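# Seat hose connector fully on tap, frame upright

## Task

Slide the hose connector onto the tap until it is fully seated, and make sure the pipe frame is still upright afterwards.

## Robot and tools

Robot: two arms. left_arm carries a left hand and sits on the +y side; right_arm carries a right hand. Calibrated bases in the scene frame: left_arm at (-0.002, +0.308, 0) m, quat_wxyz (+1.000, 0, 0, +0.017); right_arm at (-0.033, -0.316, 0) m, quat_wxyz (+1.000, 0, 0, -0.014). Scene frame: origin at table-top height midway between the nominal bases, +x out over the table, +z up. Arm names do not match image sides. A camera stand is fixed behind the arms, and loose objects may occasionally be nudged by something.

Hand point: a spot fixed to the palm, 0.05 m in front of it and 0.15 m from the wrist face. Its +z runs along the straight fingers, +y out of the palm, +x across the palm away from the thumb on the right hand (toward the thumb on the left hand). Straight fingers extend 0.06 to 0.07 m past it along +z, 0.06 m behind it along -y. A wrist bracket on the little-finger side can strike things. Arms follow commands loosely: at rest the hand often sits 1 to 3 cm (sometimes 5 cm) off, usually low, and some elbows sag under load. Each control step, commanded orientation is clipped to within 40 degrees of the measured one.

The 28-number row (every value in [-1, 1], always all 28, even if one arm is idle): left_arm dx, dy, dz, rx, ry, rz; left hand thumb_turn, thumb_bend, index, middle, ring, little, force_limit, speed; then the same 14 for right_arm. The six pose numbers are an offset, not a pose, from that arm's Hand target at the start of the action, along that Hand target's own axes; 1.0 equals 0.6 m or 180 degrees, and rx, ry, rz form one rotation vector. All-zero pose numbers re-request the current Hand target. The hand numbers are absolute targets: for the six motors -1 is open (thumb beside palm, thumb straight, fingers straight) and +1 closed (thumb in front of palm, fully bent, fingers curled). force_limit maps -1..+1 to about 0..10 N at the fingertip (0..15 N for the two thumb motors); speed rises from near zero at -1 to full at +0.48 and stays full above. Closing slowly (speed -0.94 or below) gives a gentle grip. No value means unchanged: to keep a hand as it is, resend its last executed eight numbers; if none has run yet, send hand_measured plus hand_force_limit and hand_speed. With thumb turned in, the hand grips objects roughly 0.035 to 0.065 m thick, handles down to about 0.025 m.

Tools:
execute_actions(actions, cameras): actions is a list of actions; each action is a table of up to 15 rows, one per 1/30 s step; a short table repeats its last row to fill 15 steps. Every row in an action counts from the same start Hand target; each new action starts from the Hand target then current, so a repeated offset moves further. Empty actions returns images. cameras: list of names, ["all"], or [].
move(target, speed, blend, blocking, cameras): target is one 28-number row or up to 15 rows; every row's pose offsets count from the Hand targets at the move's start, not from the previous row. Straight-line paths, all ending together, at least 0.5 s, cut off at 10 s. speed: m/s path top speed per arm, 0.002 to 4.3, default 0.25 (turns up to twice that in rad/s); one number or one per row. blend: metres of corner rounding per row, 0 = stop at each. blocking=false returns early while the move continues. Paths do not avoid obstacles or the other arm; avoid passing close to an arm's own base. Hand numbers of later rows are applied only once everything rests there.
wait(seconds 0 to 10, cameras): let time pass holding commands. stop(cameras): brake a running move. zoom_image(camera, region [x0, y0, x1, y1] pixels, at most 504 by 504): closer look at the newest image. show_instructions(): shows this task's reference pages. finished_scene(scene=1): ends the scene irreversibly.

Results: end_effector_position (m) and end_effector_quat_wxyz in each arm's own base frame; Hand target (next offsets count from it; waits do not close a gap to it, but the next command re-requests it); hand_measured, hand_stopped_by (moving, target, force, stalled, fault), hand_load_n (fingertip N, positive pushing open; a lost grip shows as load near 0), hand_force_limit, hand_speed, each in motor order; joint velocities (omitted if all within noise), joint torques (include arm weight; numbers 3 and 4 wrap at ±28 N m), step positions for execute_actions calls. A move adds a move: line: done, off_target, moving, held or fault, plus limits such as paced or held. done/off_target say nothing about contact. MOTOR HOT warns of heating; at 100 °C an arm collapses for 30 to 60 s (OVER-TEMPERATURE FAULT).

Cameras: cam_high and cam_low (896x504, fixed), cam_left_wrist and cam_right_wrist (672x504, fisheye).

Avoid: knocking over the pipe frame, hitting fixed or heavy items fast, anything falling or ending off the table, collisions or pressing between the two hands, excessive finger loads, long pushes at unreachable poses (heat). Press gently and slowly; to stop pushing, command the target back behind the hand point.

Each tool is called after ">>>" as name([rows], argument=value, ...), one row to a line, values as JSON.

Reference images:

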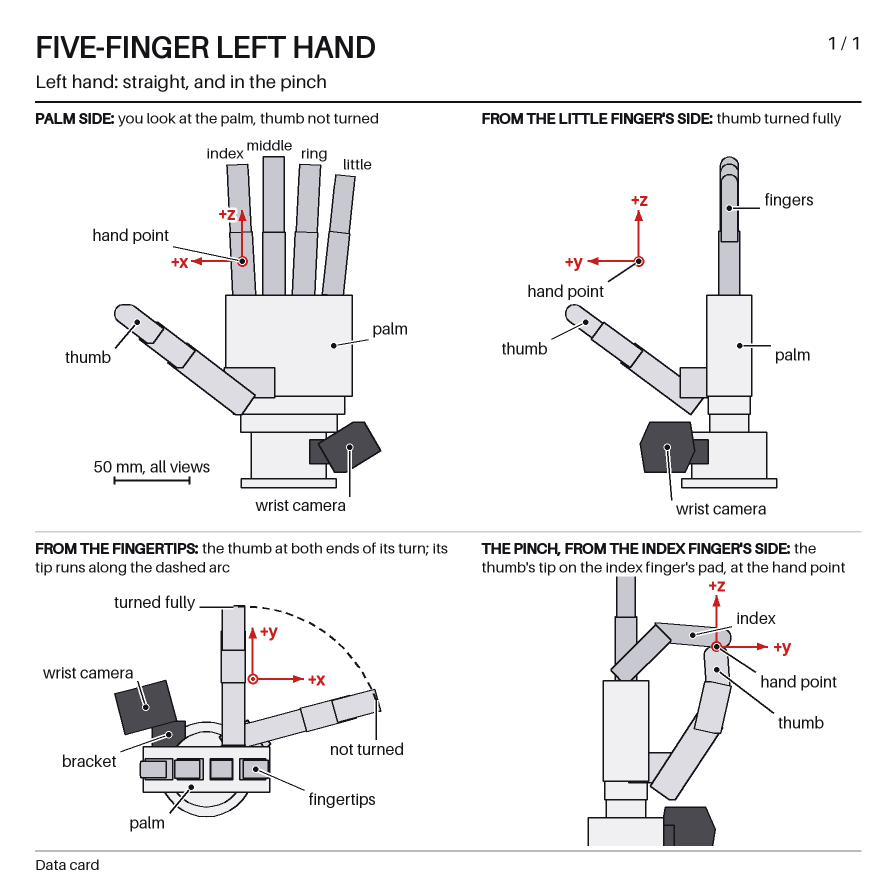

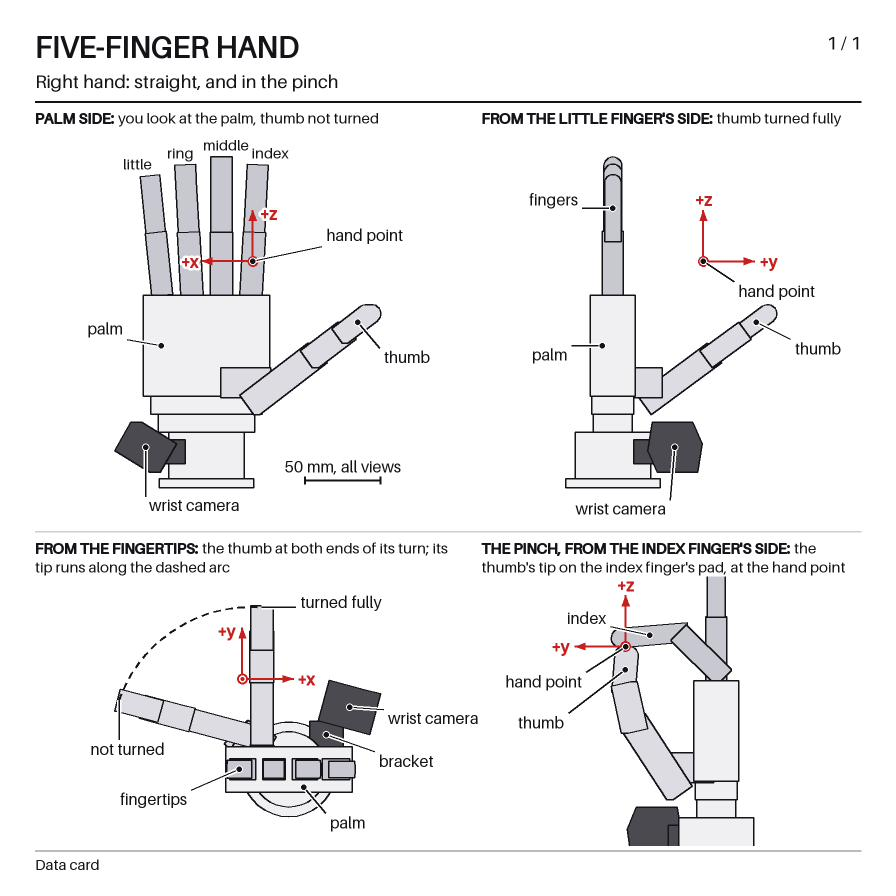

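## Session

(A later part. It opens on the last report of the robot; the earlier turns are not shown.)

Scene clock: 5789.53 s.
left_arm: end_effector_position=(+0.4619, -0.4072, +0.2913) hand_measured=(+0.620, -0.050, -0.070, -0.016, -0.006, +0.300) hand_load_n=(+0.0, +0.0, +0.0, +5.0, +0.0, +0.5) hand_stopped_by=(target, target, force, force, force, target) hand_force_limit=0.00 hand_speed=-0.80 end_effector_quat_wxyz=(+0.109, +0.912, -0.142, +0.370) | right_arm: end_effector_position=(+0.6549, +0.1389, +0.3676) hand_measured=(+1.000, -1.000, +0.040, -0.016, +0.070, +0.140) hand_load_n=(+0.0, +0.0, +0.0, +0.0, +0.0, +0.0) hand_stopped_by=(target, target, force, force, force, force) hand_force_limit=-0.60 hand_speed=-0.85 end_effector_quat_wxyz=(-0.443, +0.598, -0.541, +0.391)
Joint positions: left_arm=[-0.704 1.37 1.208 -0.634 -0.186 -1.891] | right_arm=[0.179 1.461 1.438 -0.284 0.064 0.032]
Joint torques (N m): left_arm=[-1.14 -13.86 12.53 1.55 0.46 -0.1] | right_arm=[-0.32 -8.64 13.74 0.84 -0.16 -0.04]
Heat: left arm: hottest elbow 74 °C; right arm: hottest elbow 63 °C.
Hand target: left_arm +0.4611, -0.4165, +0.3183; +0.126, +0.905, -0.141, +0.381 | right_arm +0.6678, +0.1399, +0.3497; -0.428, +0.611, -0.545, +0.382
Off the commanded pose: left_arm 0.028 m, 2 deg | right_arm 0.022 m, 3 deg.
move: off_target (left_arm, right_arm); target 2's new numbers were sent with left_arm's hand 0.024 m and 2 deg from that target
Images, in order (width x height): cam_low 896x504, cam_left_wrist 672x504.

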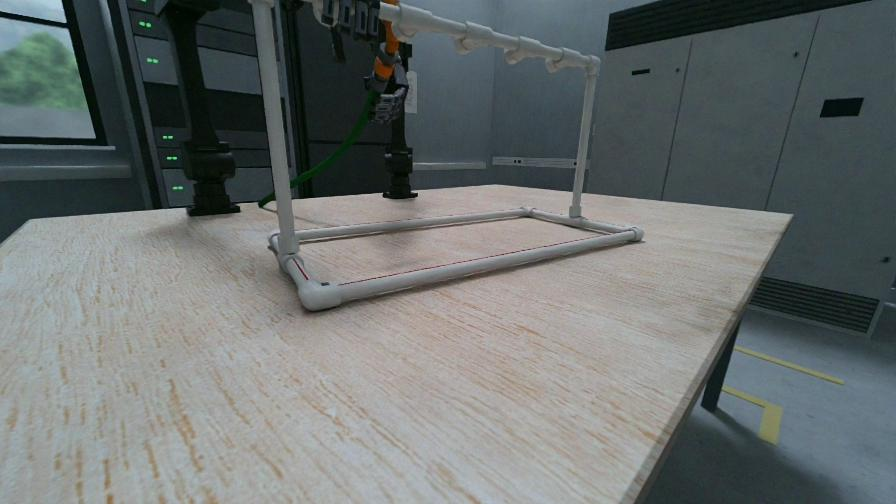

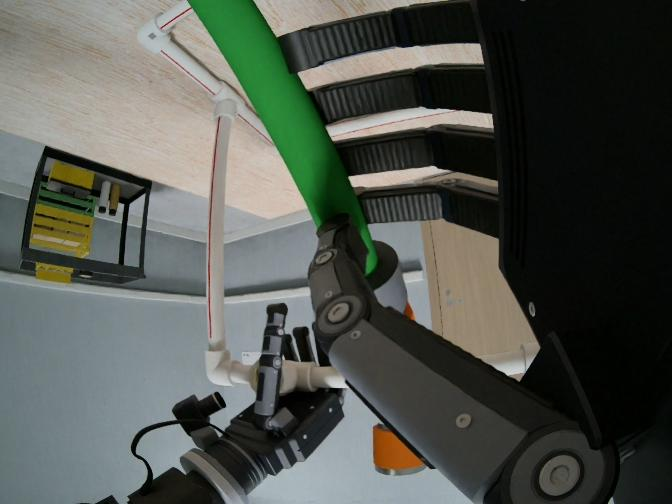

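>>> move([
  [0.256,-0.012,-0.052,0,0.03,-0.02,0.62,-0.05,0.35,0.35,0.35,0.3,0.0,-0.8,-0.0147,0.159,0.0008,0,0,0,1,-1,0.3,0.3,0.3,0.3,-0.6,-0.85],
  [0.06,0,-0.01,0,0.008,-0.005,0.62,-0.05,0.35,0.35,0.35,0.3,0.0,-0.8,-0.004,0.04,0,0,0,0,1,-1,0.3,0.3,0.3,0.3,-0.6,-0.85],
], speed=[0.06,0.1], cameras=["cam_left_wrist","cam_low","cam_high"])

Scene clock: 5819.90 s.
left_arm: end_effector_position=(+0.4728, -0.4088, +0.2989) hand_measured=(+0.620, -0.050, -0.070, -0.016, -0.006, +0.300) hand_load_n=(+0.5, +2.0, +0.0, +4.5, +0.5, +0.0) hand_stopped_by=(target, target, force, force, force, target) hand_force_limit=0.00 hand_speed=-0.80 end_effector_quat_wxyz=(+0.096, +0.920, -0.157, +0.345) | right_arm: end_effector_position=(+0.6478, +0.1358, +0.3664) hand_measured=(+1.000, -1.000, +0.040, -0.016, +0.070, +0.140) hand_load_n=(+0.0, +0.0, +0.0, +0.0, +0.0, +0.0) hand_stopped_by=(target, target, force, force, force, force) hand_force_limit=-0.60 hand_speed=-0.85 end_effector_quat_wxyz=(-0.454, +0.586, -0.537, +0.403)
Joint positions: left_arm=[-0.685 1.414 1.307 -0.745 -0.163 -1.858] | right_arm=[0.179 1.428 1.374 -0.213 0.074 0.036]
Joint torques (N m): left_arm=[-1.2 -16.26 11.84 4.45 -0.14 -0.4] | right_arm=[0.15 -7.12 12.23 0.46 -0.35 -0.06]
Heat: left arm: hottest elbow 75 °C; right arm: hottest elbow 63 °C.
Hand target: left_arm +0.4815, -0.4202, +0.3483; +0.131, +0.901, -0.133, +0.391 | right_arm +0.6594, +0.1413, +0.3274; -0.428, +0.611, -0.545, +0.382
Off the commanded pose: left_arm 0.052 m, 7 deg | right_arm 0.041 m, 5 deg.
move: off_target (left_arm, right_arm)
Images, in order (width x height): cam_high 896x504, cam_low 896x504, cam_left_wrist 672x504.

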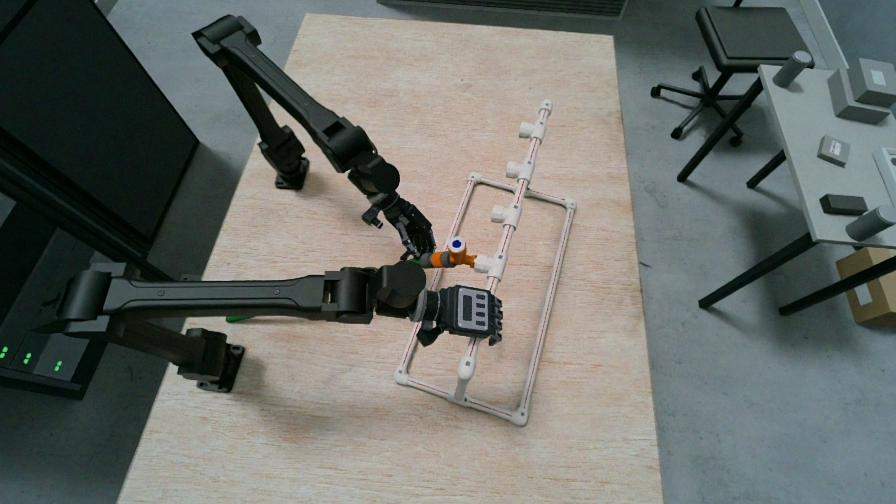

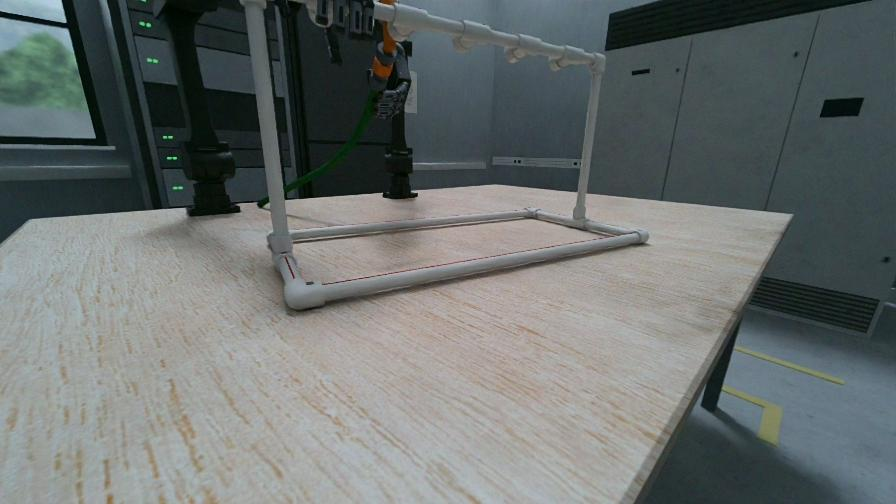

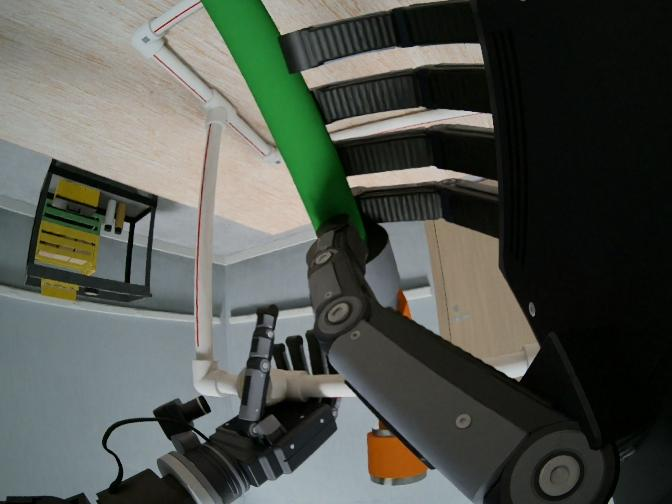

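>>> zoom_image(camera="cam_low", region=[345, 10, 435, 110])

>>> zoom_image(camera="cam_high", region=[400, 215, 530, 315])

Scaled by 5.040.

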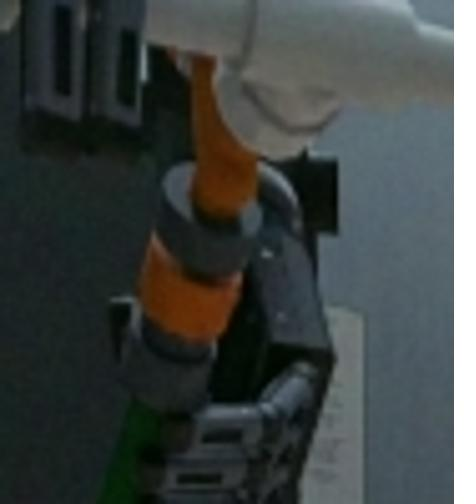

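Scaled by 3.877.

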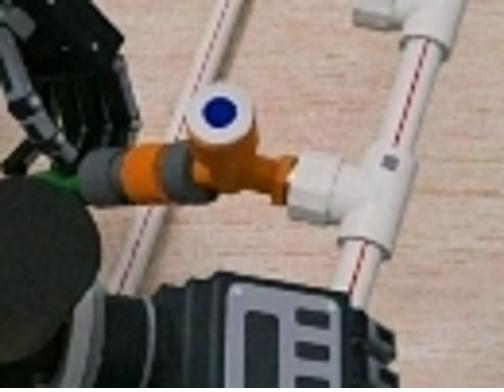

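>>> move([
  [-0.06,-0.0167,0.0305,0,-0.008,0.005,0.62,-0.05,0.35,0.35,0.35,0.3,0.0,-0.8,0.0037,-0.035,-0.0107,0,0,0,1,-1,0.3,0.3,0.3,0.3,-0.6,-0.85],
  [-0.06,-0.0167,0.0305,0,-0.008,0.005,0.62,-0.6,-0.5,-0.5,-0.4,-0.3,0.0,-0.2,0.0037,-0.035,-0.0107,0,0,0,1,-1,0.3,0.3,0.3,0.3,-0.6,-0.85],
], speed=0.06, cameras=["cam_left_wrist","cam_low","cam_high"])

Scene clock: 5848.70 s.
left_arm: end_effector_position=(+0.4720, -0.4085, +0.3018) hand_measured=(+0.620, -0.600, -0.500, -0.500, -0.400, -0.300) hand_load_n=(-0.5, +0.0, +0.0, +0.0, +0.0, +0.0) hand_stopped_by=(target, target, target, target, target, target) hand_force_limit=0.00 hand_speed=-0.20 end_effector_quat_wxyz=(+0.118, +0.909, -0.145, +0.373) | right_arm: end_effector_position=(+0.6483, +0.1375, +0.3673) hand_measured=(+1.000, -1.000, +0.040, -0.016, +0.070, +0.140) hand_load_n=(+0.0, +0.0, +0.0, +0.0, +0.0, +0.0) hand_stopped_by=(target, target, force, force, force, force) hand_force_limit=-0.60 hand_speed=-0.85 end_effector_quat_wxyz=(-0.444, +0.597, -0.542, +0.391)
Joint positions: left_arm=[-0.685 1.384 1.24 -0.635 -0.158 -1.873] | right_arm=[0.179 1.443 1.417 -0.28 0.065 0.036]
Joint torques (N m): left_arm=[-0.67 -13.45 10 2.85 0.03 -0.11] | right_arm=[-0.26 -8.41 13.64 0.8 -0.19 -0.07]
Heat: left arm: hottest elbow 73 °C; right arm: hottest elbow 59 °C.
Hand target: left_arm +0.4734, -0.4122, +0.3084; +0.126, +0.905, -0.141, +0.381 | right_arm +0.6608, +0.1393, +0.3491; -0.428, +0.611, -0.545, +0.382
Off the commanded pose: left_arm 0.008 m, 1 deg | right_arm 0.022 m, 3 deg.
move: off_target (right_arm); target 2's new numbers were sent with left_arm's hand 0.012 m and 2 deg from that target
Images, in order (width x height): cam_high 896x504, cam_low 896x504, cam_left_wrist 672x504.

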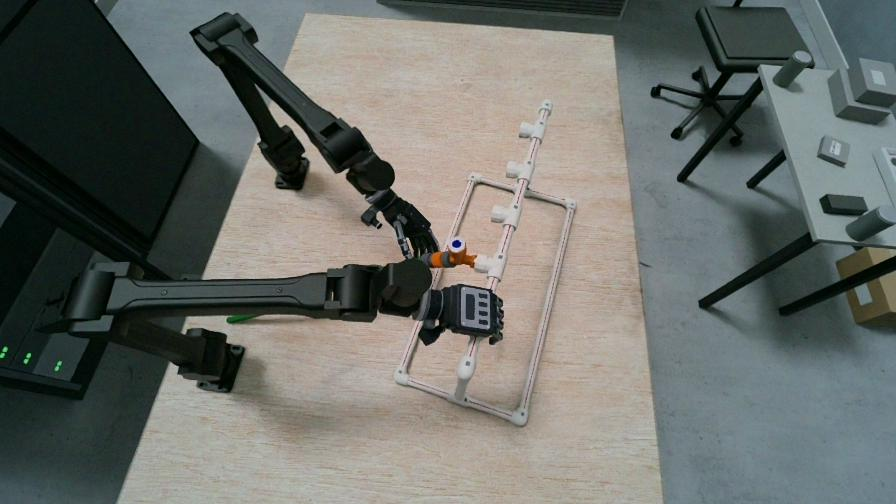

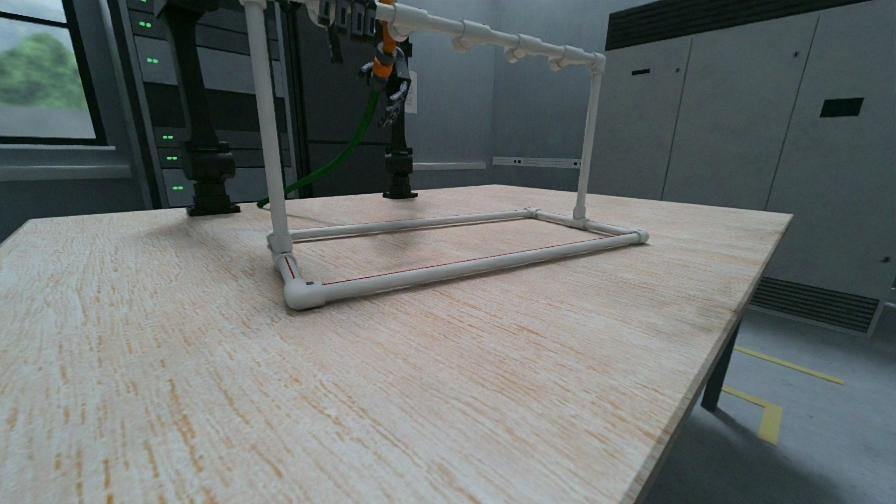

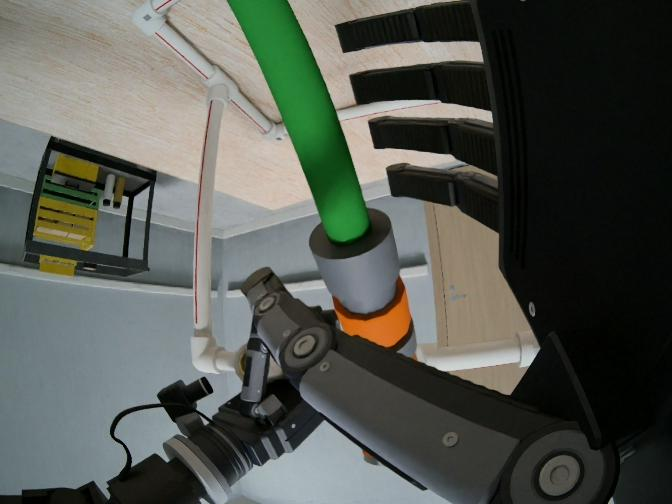

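>>> zoom_image(camera="cam_left_wrist", region=[290, 190, 450, 380])

>>> zoom_image(camera="cam_high", region=[410, 225, 500, 285])

>>> zoom_image(camera="cam_low", region=[350, 20, 420, 110])

Scaled by 2.653 from the camera's 672x504 image, which has a finer 960x720 frame.

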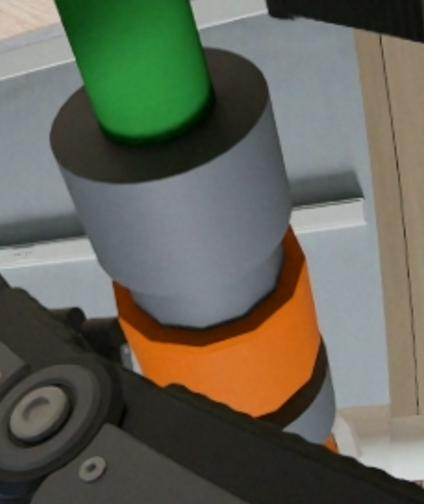

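Scaled by 5.600.

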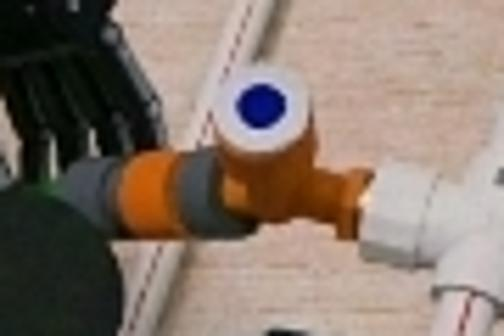

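Scaled by 5.600.

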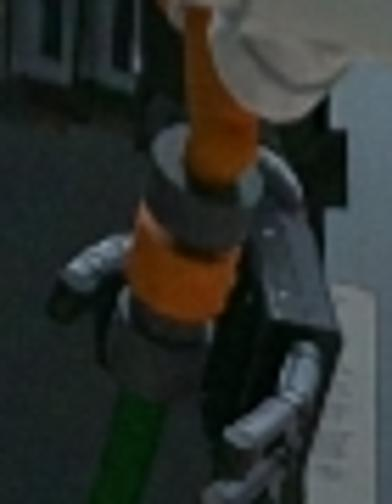

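>>> move(target=[0,0,0,0,0,0,0.62,-1,-0.5,-0.5,-0.4,-0.3,0.0,0.2,0,0,0,0,0,0,1,-1,0.3,0.3,0.3,0.3,-0.6,-0.85], speed=0.06, cameras=["cam_left_wrist"])

>>> zoom_image(camera="cam_left_wrist", region=[290, 190, 450, 380])

Scene clock: 5877.43 s.
left_arm: end_effector_position=(+0.4720, -0.4085, +0.3018) hand_measured=(+0.620, -1.000, -0.500, -0.500, -0.400, -0.300) hand_load_n=(+0.0, +0.0, +0.0, +0.0, +0.0, +0.0) hand_stopped_by=(target, target, target, target, target, target) hand_force_limit=0.00 hand_speed=0.20 end_effector_quat_wxyz=(+0.118, +0.909, -0.145, +0.373) | right_arm: end_effector_position=(+0.6483, +0.1375, +0.3673) hand_measured=(+1.000, -1.000, +0.040, -0.016, +0.070, +0.140) hand_load_n=(+0.0, +0.0, +0.0, +0.0, +0.0, +0.0) hand_stopped_by=(target, target, force, force, force, force) hand_force_limit=-0.60 hand_speed=-0.85 end_effector_quat_wxyz=(-0.444, +0.597, -0.542, +0.391)
Joint positions: left_arm=[-0.685 1.384 1.24 -0.635 -0.158 -1.874] | right_arm=[0.179 1.443 1.417 -0.28 0.065 0.036]
Joint torques (N m): left_arm=[-0.67 -13.45 10 2.86 0.03 -0.1] | right_arm=[-0.15 -8.41 13.68 0.77 -0.19 -0.07]
Heat: left arm: hottest elbow 70 °C; right arm: hottest elbow 64 °C.
Hand target: left_arm +0.4734, -0.4122, +0.3084; +0.126, +0.905, -0.141, +0.381 | right_arm +0.6608, +0.1393, +0.3491; -0.428, +0.611, -0.545, +0.382
Off the commanded pose: left_arm 0.008 m, 1 deg | right_arm 0.022 m, 3 deg.
move: off_target (right_arm)
Images, in order (width x height): cam_left_wrist 672x504.

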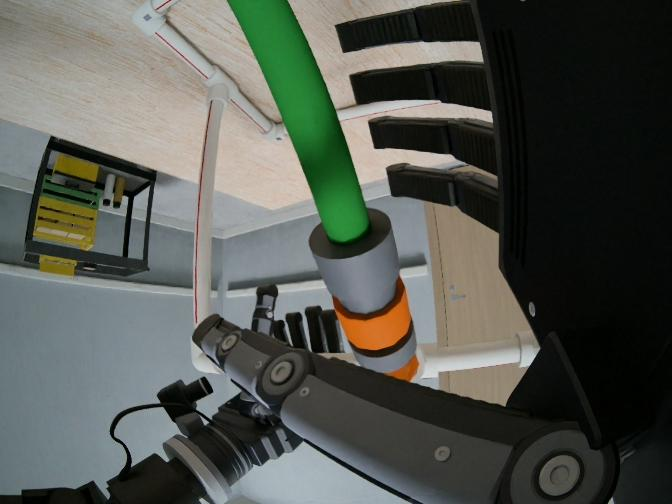

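Scaled by 2.653 from the camera's 672x504 image, which has a finer 960x720 frame.

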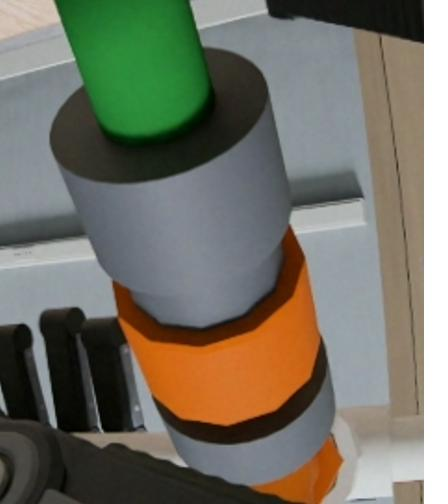

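>>> move([
  [0,0,0,0,0,0,0.62,-1,-0.5,-0.5,-0.4,-0.3,0.0,0.2,0,0,0,0,0,0,1,-1,-1,-1,-1,-1,-0.6,0.2],
  [0,0,0,0,0,0,0.62,-1,-0.5,-0.5,-0.4,-0.3,0.0,0.2,0,-0.266,-0.0965,0,0,0,1,-1,-1,-1,-1,-1,-0.6,0.2],
  [0,0,0,0,0,0,0.62,-1,-0.5,-0.5,-0.4,-0.3,0.0,0.2,-0.1465,-0.2807,-0.2322,0.0556,-0.03,0,-1,-1,-1,-1,-1,-1,-0.6,0.2],
], speed=0.12, cameras=["cam_high","cam_low","cam_right_wrist"])

Scene clock: 5990.80 s.
left_arm: end_effector_position=(+0.4720, -0.4085, +0.3018) hand_measured=(+0.620, -1.000, -0.500, -0.500, -0.400, -0.300) hand_load_n=(+0.0, -0.5, +0.0, +0.0, +0.0, +0.0) hand_stopped_by=(target, target, target, target, target, target) hand_force_limit=0.00 hand_speed=0.20 end_effector_quat_wxyz=(+0.118, +0.909, -0.145, +0.373) | right_arm: end_effector_position=(+0.5796, +0.2125, +0.5551) hand_measured=(-1.000, -1.000, -1.000, -1.000, -1.000, -1.000) hand_load_n=(-0.5, +0.0, -0.5, +0.0, +0.0, +0.0) hand_stopped_by=(target, target, target, target, target, target) hand_force_limit=-0.60 hand_speed=0.20 end_effector_quat_wxyz=(-0.498, +0.593, -0.489, +0.402)
Joint positions: left_arm=[-0.685 1.384 1.24 -0.635 -0.158 -1.874] | right_arm=[0.343 1.361 1.759 -0.582 0.138 0.036]
Joint torques (N m): left_arm=[-0.67 -13.39 10 2.85 0.03 -0.1] | right_arm=[0.56 -10.81 9.39 2.51 0.1 0.27]
Heat: left arm: hottest elbow 64 °C; right arm: hottest elbow 66 °C.
Hand target: left_arm +0.4734, -0.4122, +0.3084; +0.126, +0.905, -0.141, +0.381 | right_arm +0.5779, +0.2183, +0.5549; -0.505, +0.589, -0.489, +0.399
Off the commanded pose: left_arm 0.008 m, 1 deg | right_arm 0.006 m, 1 deg.
move: done
Images, in order (width x height): cam_high 896x504, cam_low 896x504, cam_right_wrist 672x504.

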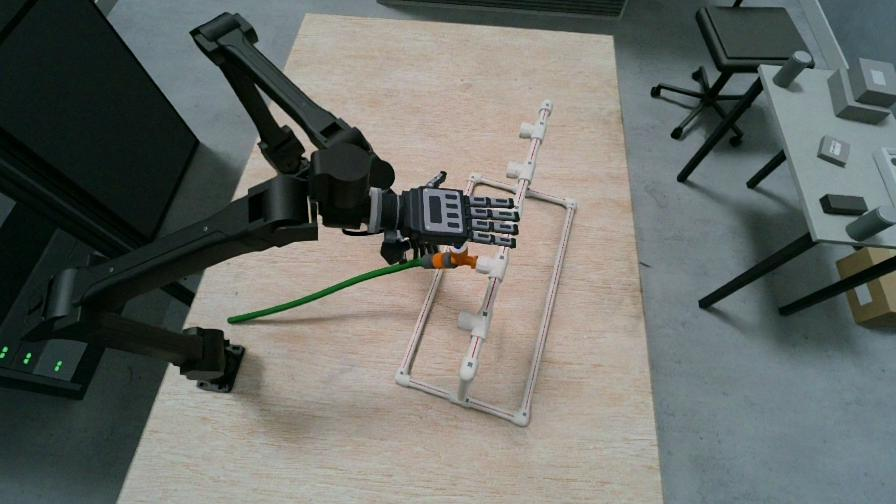

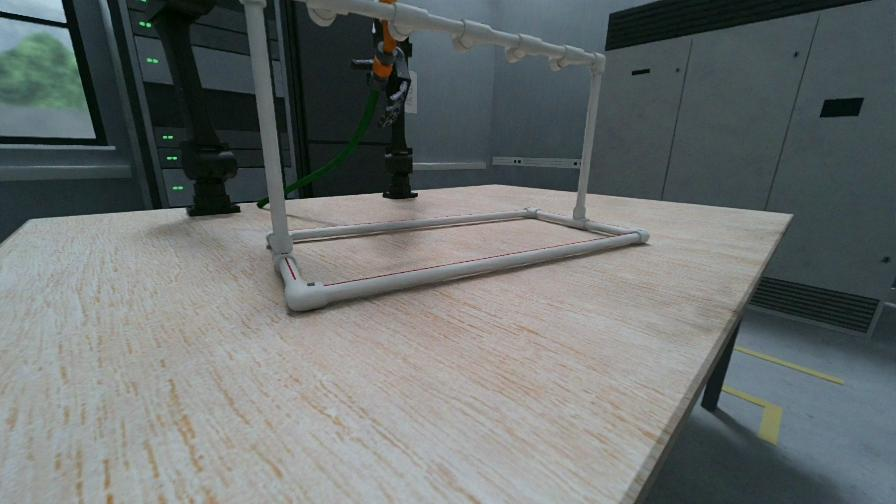

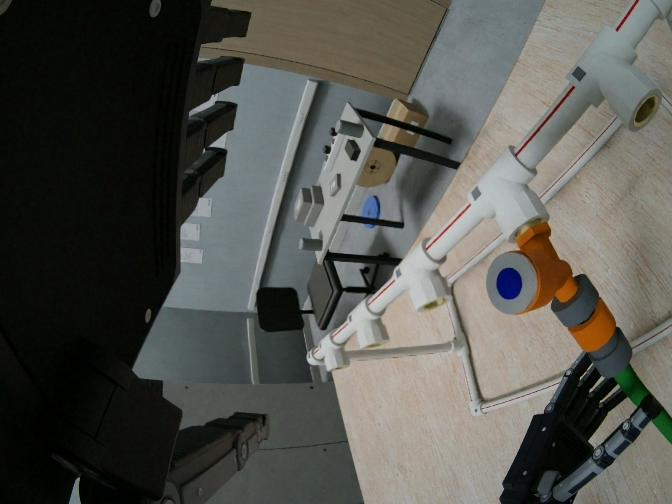

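>>> execute_actions(actions=[])

Scene clock: 6028.20 s.
left_arm: end_effector_position=(+0.4720, -0.4085, +0.3018) hand_measured=(+0.620, -1.000, -0.500, -0.500, -0.400, -0.300) hand_load_n=(-0.5, +0.0, +0.0, +0.0, +0.5, +0.0) hand_stopped_by=(target, target, target, target, target, target) hand_force_limit=0.00 hand_speed=0.20 end_effector_quat_wxyz=(+0.118, +0.909, -0.145, +0.373) | right_arm: end_effector_position=(+0.5796, +0.2125, +0.5551) hand_measured=(-1.000, -1.000, -1.000, -1.000, -1.000, -1.000) hand_load_n=(-0.5, +0.5, +0.0, +0.0, +0.0, +0.0) hand_stopped_by=(target, target, target, target, target, target) hand_force_limit=-0.60 hand_speed=0.20 end_effector_quat_wxyz=(-0.498, +0.593, -0.489, +0.402)
Joint positions: left_arm=[-0.685 1.384 1.24 -0.635 -0.158 -1.874] | right_arm=[0.343 1.361 1.759 -0.582 0.138 0.036]
Joint velocities: within noise
Joint torques (N m): left_arm=[-0.67 -13.45 9.99 2.85 0.03 -0.1] | right_arm=[0.67 -10.87 9.39 2.52 0.1 0.25]
Heat: left arm: hottest elbow 63 °C; right arm: hottest elbow 61 °C.
Hand target: left_arm +0.4734, -0.4122, +0.3084; +0.126, +0.905, -0.141, +0.381 | right_arm +0.5779, +0.2183, +0.5549; -0.505, +0.589, -0.489, +0.399
Off the commanded pose: left_arm 0.008 m, 1 deg | right_arm 0.006 m, 1 deg.

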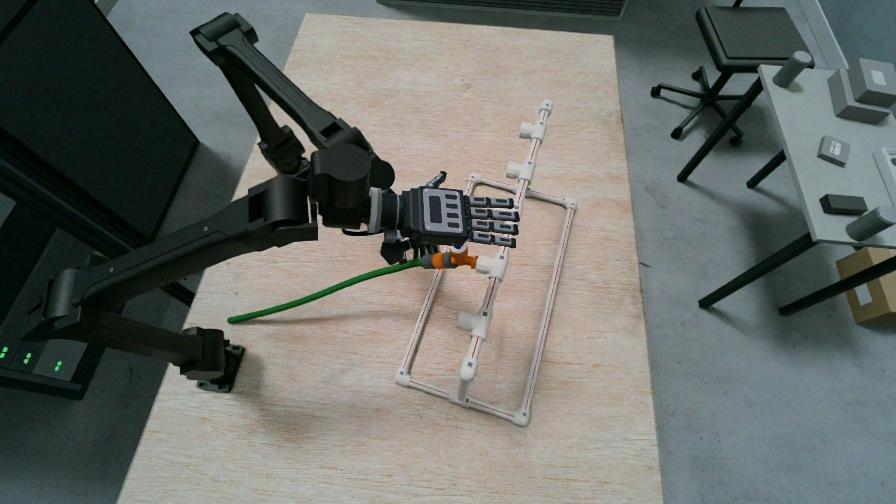

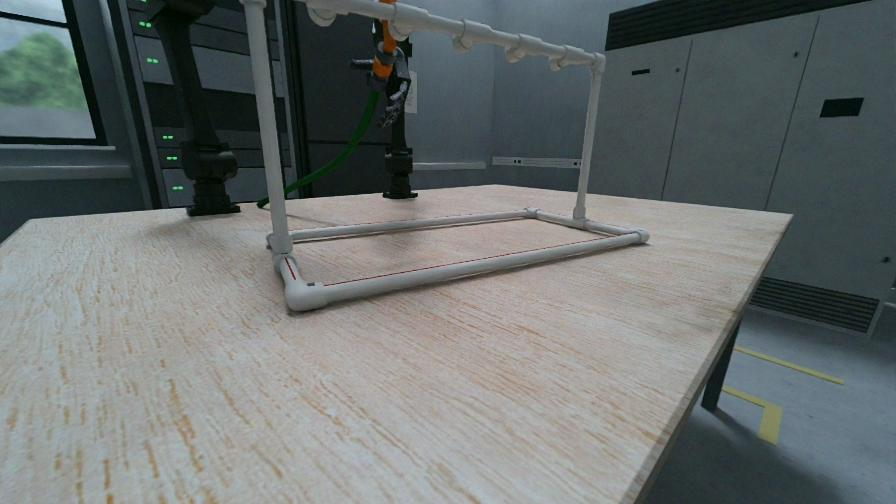

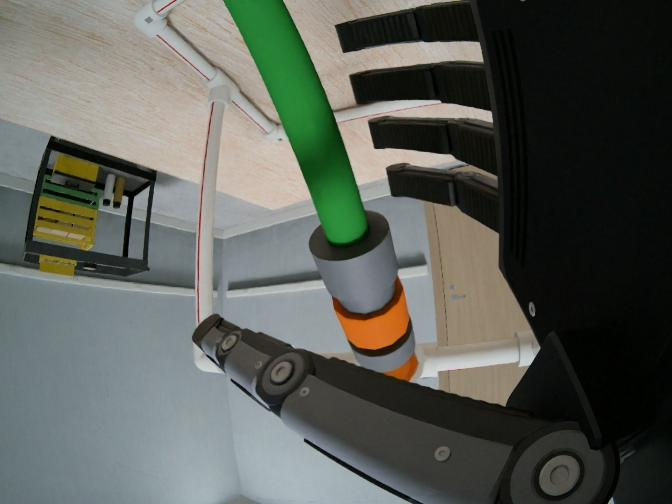

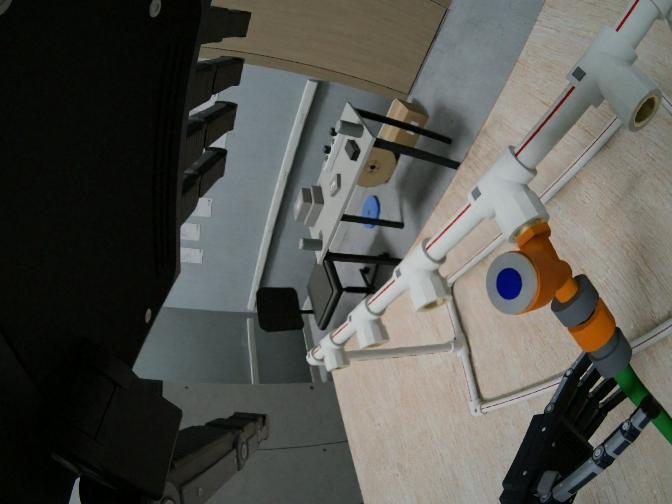

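>>> zoom_image(camera="cam_right_wrist", region=[460, 190, 670, 440])

>>> zoom_image(camera="cam_left_wrist", region=[290, 190, 470, 400])

Scaled by 2.016 from the camera's 672x504 image, which has a finer 960x720 frame.

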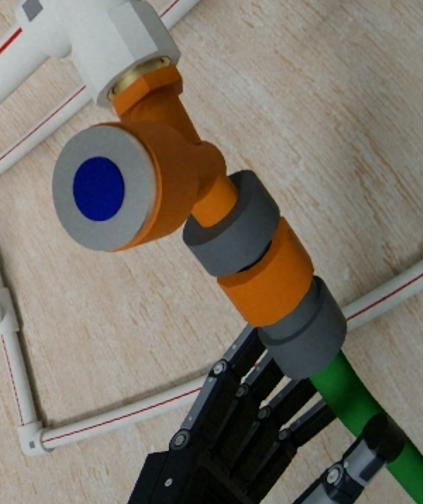

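Scaled by 2.400 from the camera's 672x504 image, which has a finer 960x720 frame.

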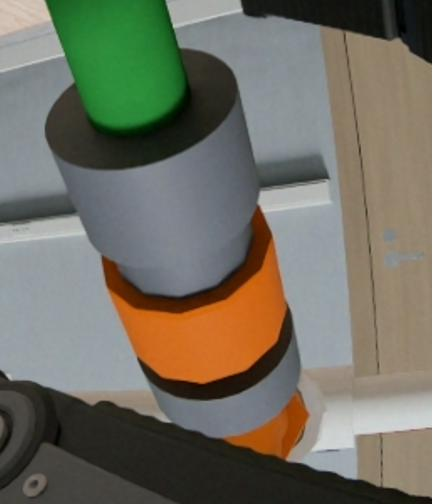

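>>> move(target=[0,0,0,0,0,0,0.62,-1,-0.5,-0.5,-0.4,-0.3,0.0,0.2,-0.0095,0.089,0.0238,0,0.044,0,-1,-1,-1,-1,-1,-1,-0.6,0.2], speed=0.1, cameras=["cam_high","cam_right_wrist"])

Scene clock: 6165.07 s.
left_arm: end_effector_position=(+0.4720, -0.4085, +0.3018) hand_measured=(+0.620, -1.000, -0.500, -0.500, -0.400, -0.300) hand_load_n=(-0.5, +0.0, +0.0, +0.0, +0.0, +0.0) hand_stopped_by=(target, target, target, target, target, target) hand_force_limit=0.00 hand_speed=0.20 end_effector_quat_wxyz=(+0.118, +0.909, -0.145, +0.373) | right_arm: end_effector_position=(+0.5845, +0.2196, +0.4994) hand_measured=(-1.000, -1.000, -1.000, -1.000, -1.000, -1.000) hand_load_n=(+0.0, +0.0, -0.5, +0.0, -0.5, +0.0) hand_stopped_by=(target, target, target, target, target, target) hand_force_limit=-0.60 hand_speed=0.20 end_effector_quat_wxyz=(-0.461, +0.565, -0.523, +0.442)
Joint positions: left_arm=[-0.685 1.384 1.24 -0.635 -0.158 -1.874] | right_arm=[0.416 1.342 1.592 -0.448 0.35 0.052]
Joint torques (N m): left_arm=[-0.67 -13.45 10 2.85 0.03 -0.1] | right_arm=[0.67 -10.99 9.74 2.5 0.15 0.26]
Heat: left arm: hottest elbow 62 °C; right arm: hottest elbow 56 °C.
Hand target: left_arm +0.4734, -0.4122, +0.3084; +0.126, +0.905, -0.141, +0.381 | right_arm +0.5812, +0.2262, +0.5001; -0.470, +0.560, -0.523, +0.439
Off the commanded pose: left_arm 0.008 m, 1 deg | right_arm 0.007 m, 1 deg.
move: done
Images, in order (width x height): cam_high 896x504, cam_right_wrist 672x504.

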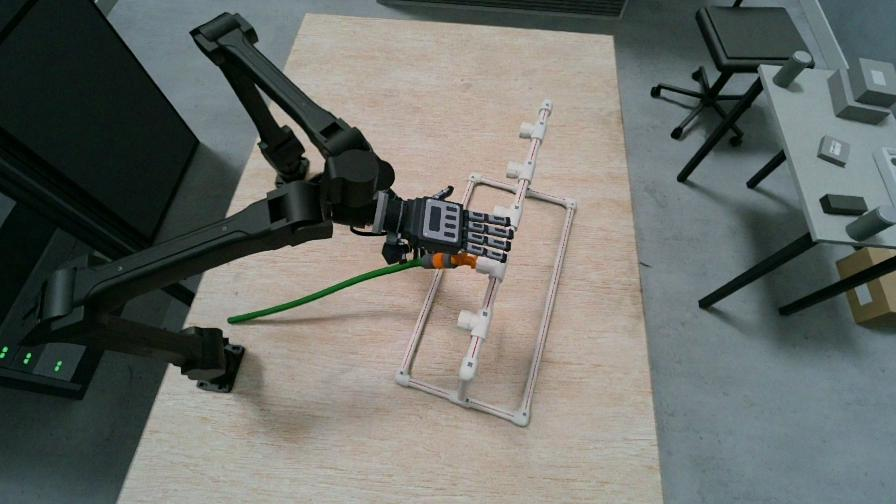

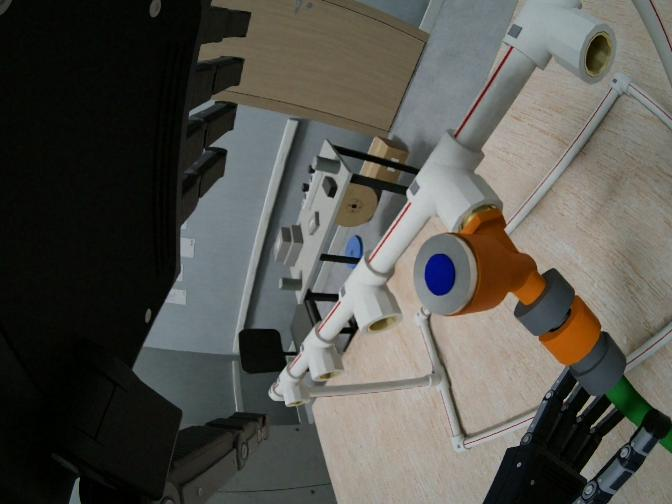

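>>> zoom_image(camera="cam_high", region=[390, 170, 540, 300])

>>> zoom_image(camera="cam_right_wrist", region=[380, 200, 672, 420])

Scaled by 3.360.

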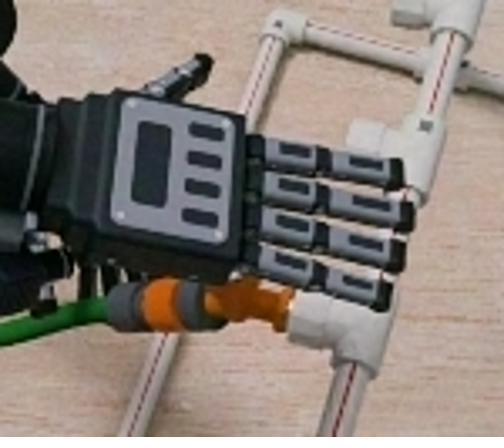

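Scaled by 1.726 from the camera's 672x504 image, which has a finer 960x720 frame.

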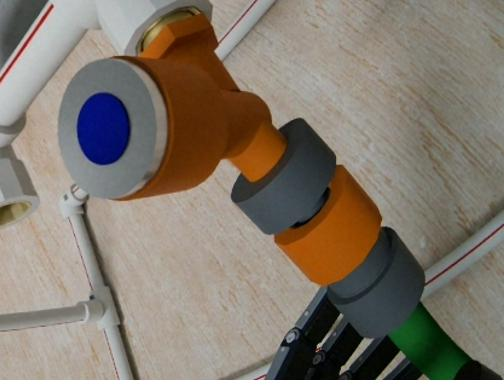

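>>> move(target=[0,0,0,0,0,0,0.62,-1,-0.5,-0.5,-0.4,-0.3,0.0,0.2,-0.0037,0.0578,-0.0365,0,0,0,-1,-1,-1,-1,-1,-1,-0.6,0.2], speed=0.08, cameras=["cam_high","cam_right_wrist"])

>>> zoom_image(camera="cam_high", region=[390, 170, 540, 300])

Scene clock: 6210.83 s.
left_arm: end_effector_position=(+0.4720, -0.4085, +0.3018) hand_measured=(+0.620, -1.000, -0.500, -0.500, -0.400, -0.300) hand_load_n=(+0.0, -0.5, +0.0, +0.5, +0.0, +0.5) hand_stopped_by=(target, target, target, target, target, target) hand_force_limit=0.00 hand_speed=0.20 end_effector_quat_wxyz=(+0.118, +0.909, -0.145, +0.373) | right_arm: end_effector_position=(+0.5574, +0.2203, +0.4691) hand_measured=(-1.000, -1.000, -1.000, -1.000, -1.000, -1.000) hand_load_n=(+0.0, +0.0, +0.0, +0.0, +0.0, +0.0) hand_stopped_by=(target, target, target, target, target, target) hand_force_limit=-0.60 hand_speed=0.20 end_effector_quat_wxyz=(-0.461, +0.565, -0.523, +0.442)
Joint positions: left_arm=[-0.685 1.384 1.24 -0.635 -0.158 -1.874] | right_arm=[0.444 1.263 1.44 -0.378 0.377 0.057]
Joint torques (N m): left_arm=[-0.67 -13.45 10 2.85 0.03 -0.1] | right_arm=[0.73 -9.99 9.76 2.48 0.16 0.26]
Heat: left arm: hottest elbow 62 °C; right arm: hottest elbow 53 °C.
Hand target: left_arm +0.4734, -0.4122, +0.3084; +0.126, +0.905, -0.141, +0.381 | right_arm +0.5537, +0.2265, +0.4697; -0.470, +0.560, -0.523, +0.439
Off the commanded pose: left_arm 0.008 m, 1 deg | right_arm 0.007 m, 1 deg.
move: done
Images, in order (width x height): cam_high 896x504, cam_right_wrist 672x504.

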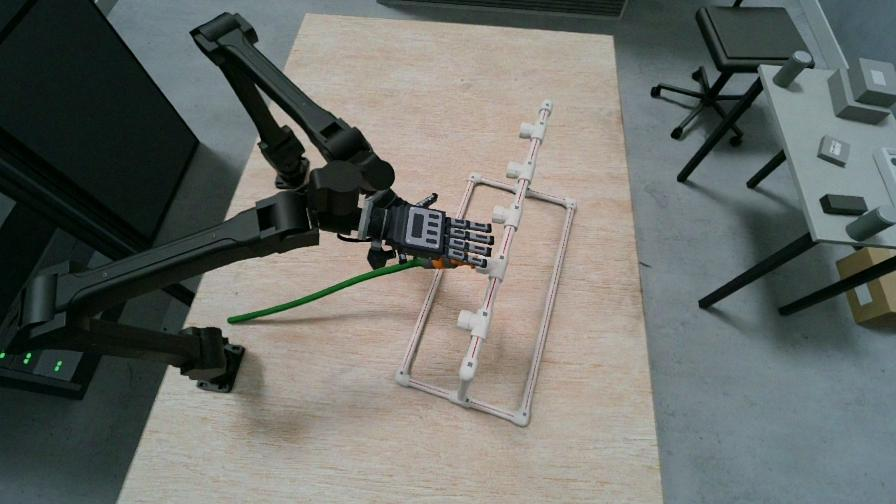

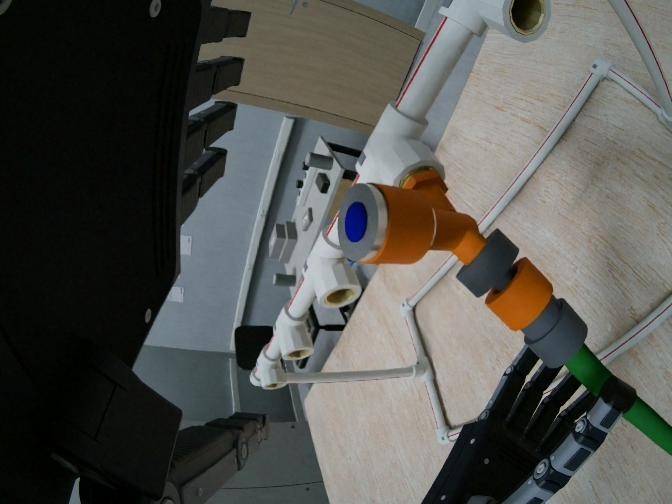

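Scaled by 3.360.

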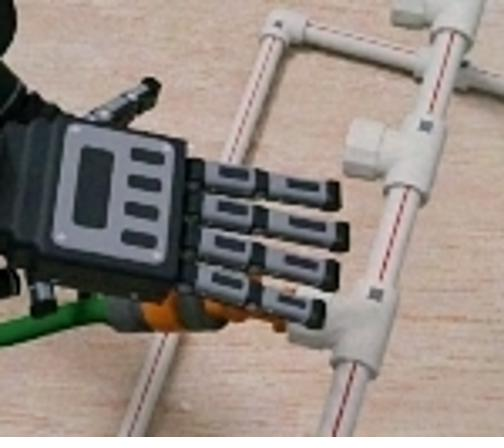

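>>> move(target=[0,0,0,0,0,0,0.62,-1,-0.5,-0.5,-0.4,-0.3,0.0,0.2,-0.0009,0.0492,0.0093,0,0,0,-1,-1,-1,-1,-1,-1,-0.6,0.2], speed=0.06, cameras=["cam_high","cam_low","cam_right_wrist"])

>>> zoom_image(camera="cam_low", region=[300, 0, 500, 130])

Scene clock: 6225.33 s.
left_arm: end_effector_position=(+0.4720, -0.4085, +0.3018) hand_measured=(+0.620, -1.000, -0.500, -0.500, -0.400, -0.300) hand_load_n=(+0.0, +0.0, +0.0, +0.0, +0.0, +0.0) hand_stopped_by=(target, target, target, target, target, target) hand_force_limit=0.00 hand_speed=0.20 end_effector_quat_wxyz=(+0.118, +0.909, -0.145, +0.373) | right_arm: end_effector_position=(+0.5580, +0.2205, +0.4389) hand_measured=(-1.000, -1.000, -1.000, -1.000, -1.000, -1.000) hand_load_n=(-0.5, +0.0, +0.0, +0.0, -0.5, +0.0) hand_stopped_by=(target, target, target, target, target, target) hand_force_limit=-0.60 hand_speed=0.20 end_effector_quat_wxyz=(-0.461, +0.564, -0.523, +0.442)
Joint positions: left_arm=[-0.685 1.384 1.24 -0.635 -0.158 -1.874] | right_arm=[0.444 1.253 1.353 -0.299 0.378 0.058]
Joint torques (N m): left_arm=[-0.67 -13.45 10 2.85 0.03 -0.1] | right_arm=[0.73 -9.82 9.87 2.39 0.16 0.26]
Heat: left arm: hottest elbow 62 °C; right arm: hottest elbow 54 °C.
Hand target: left_arm +0.4734, -0.4122, +0.3084; +0.126, +0.905, -0.141, +0.381 | right_arm +0.5540, +0.2271, +0.4399; -0.470, +0.560, -0.523, +0.439
Off the commanded pose: left_arm 0.008 m, 1 deg | right_arm 0.008 m, 1 deg.
move: done
Images, in order (width x height): cam_high 896x504, cam_low 896x504, cam_right_wrist 672x504.

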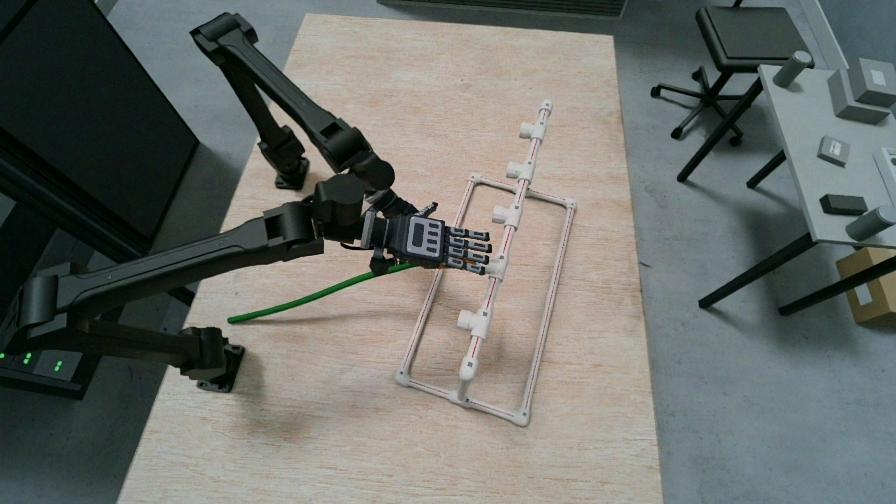

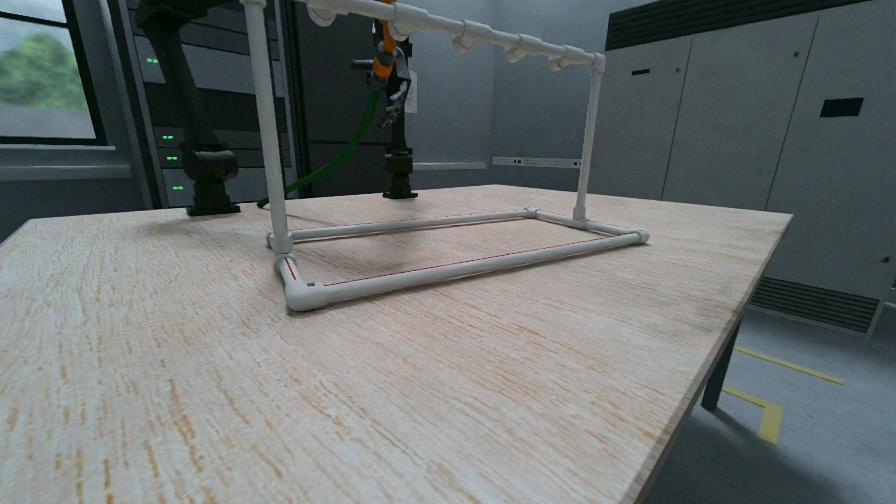

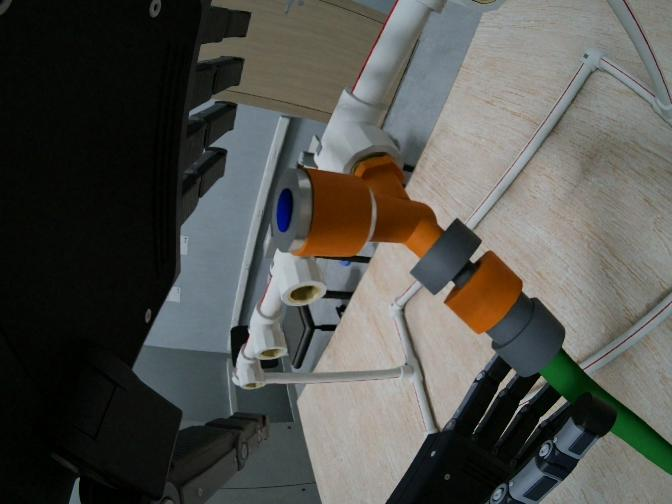

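Scaled by 2.520.

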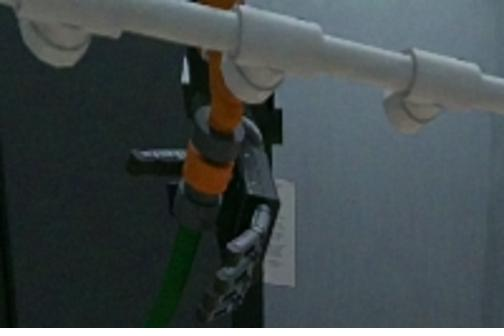

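>>> zoom_image(camera="cam_high", region=[390, 180, 520, 300])

Scaled by 3.877.

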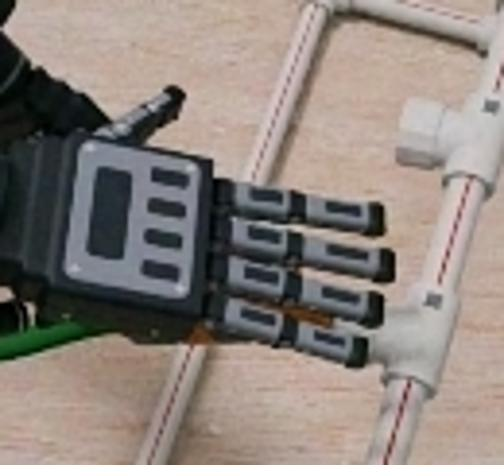

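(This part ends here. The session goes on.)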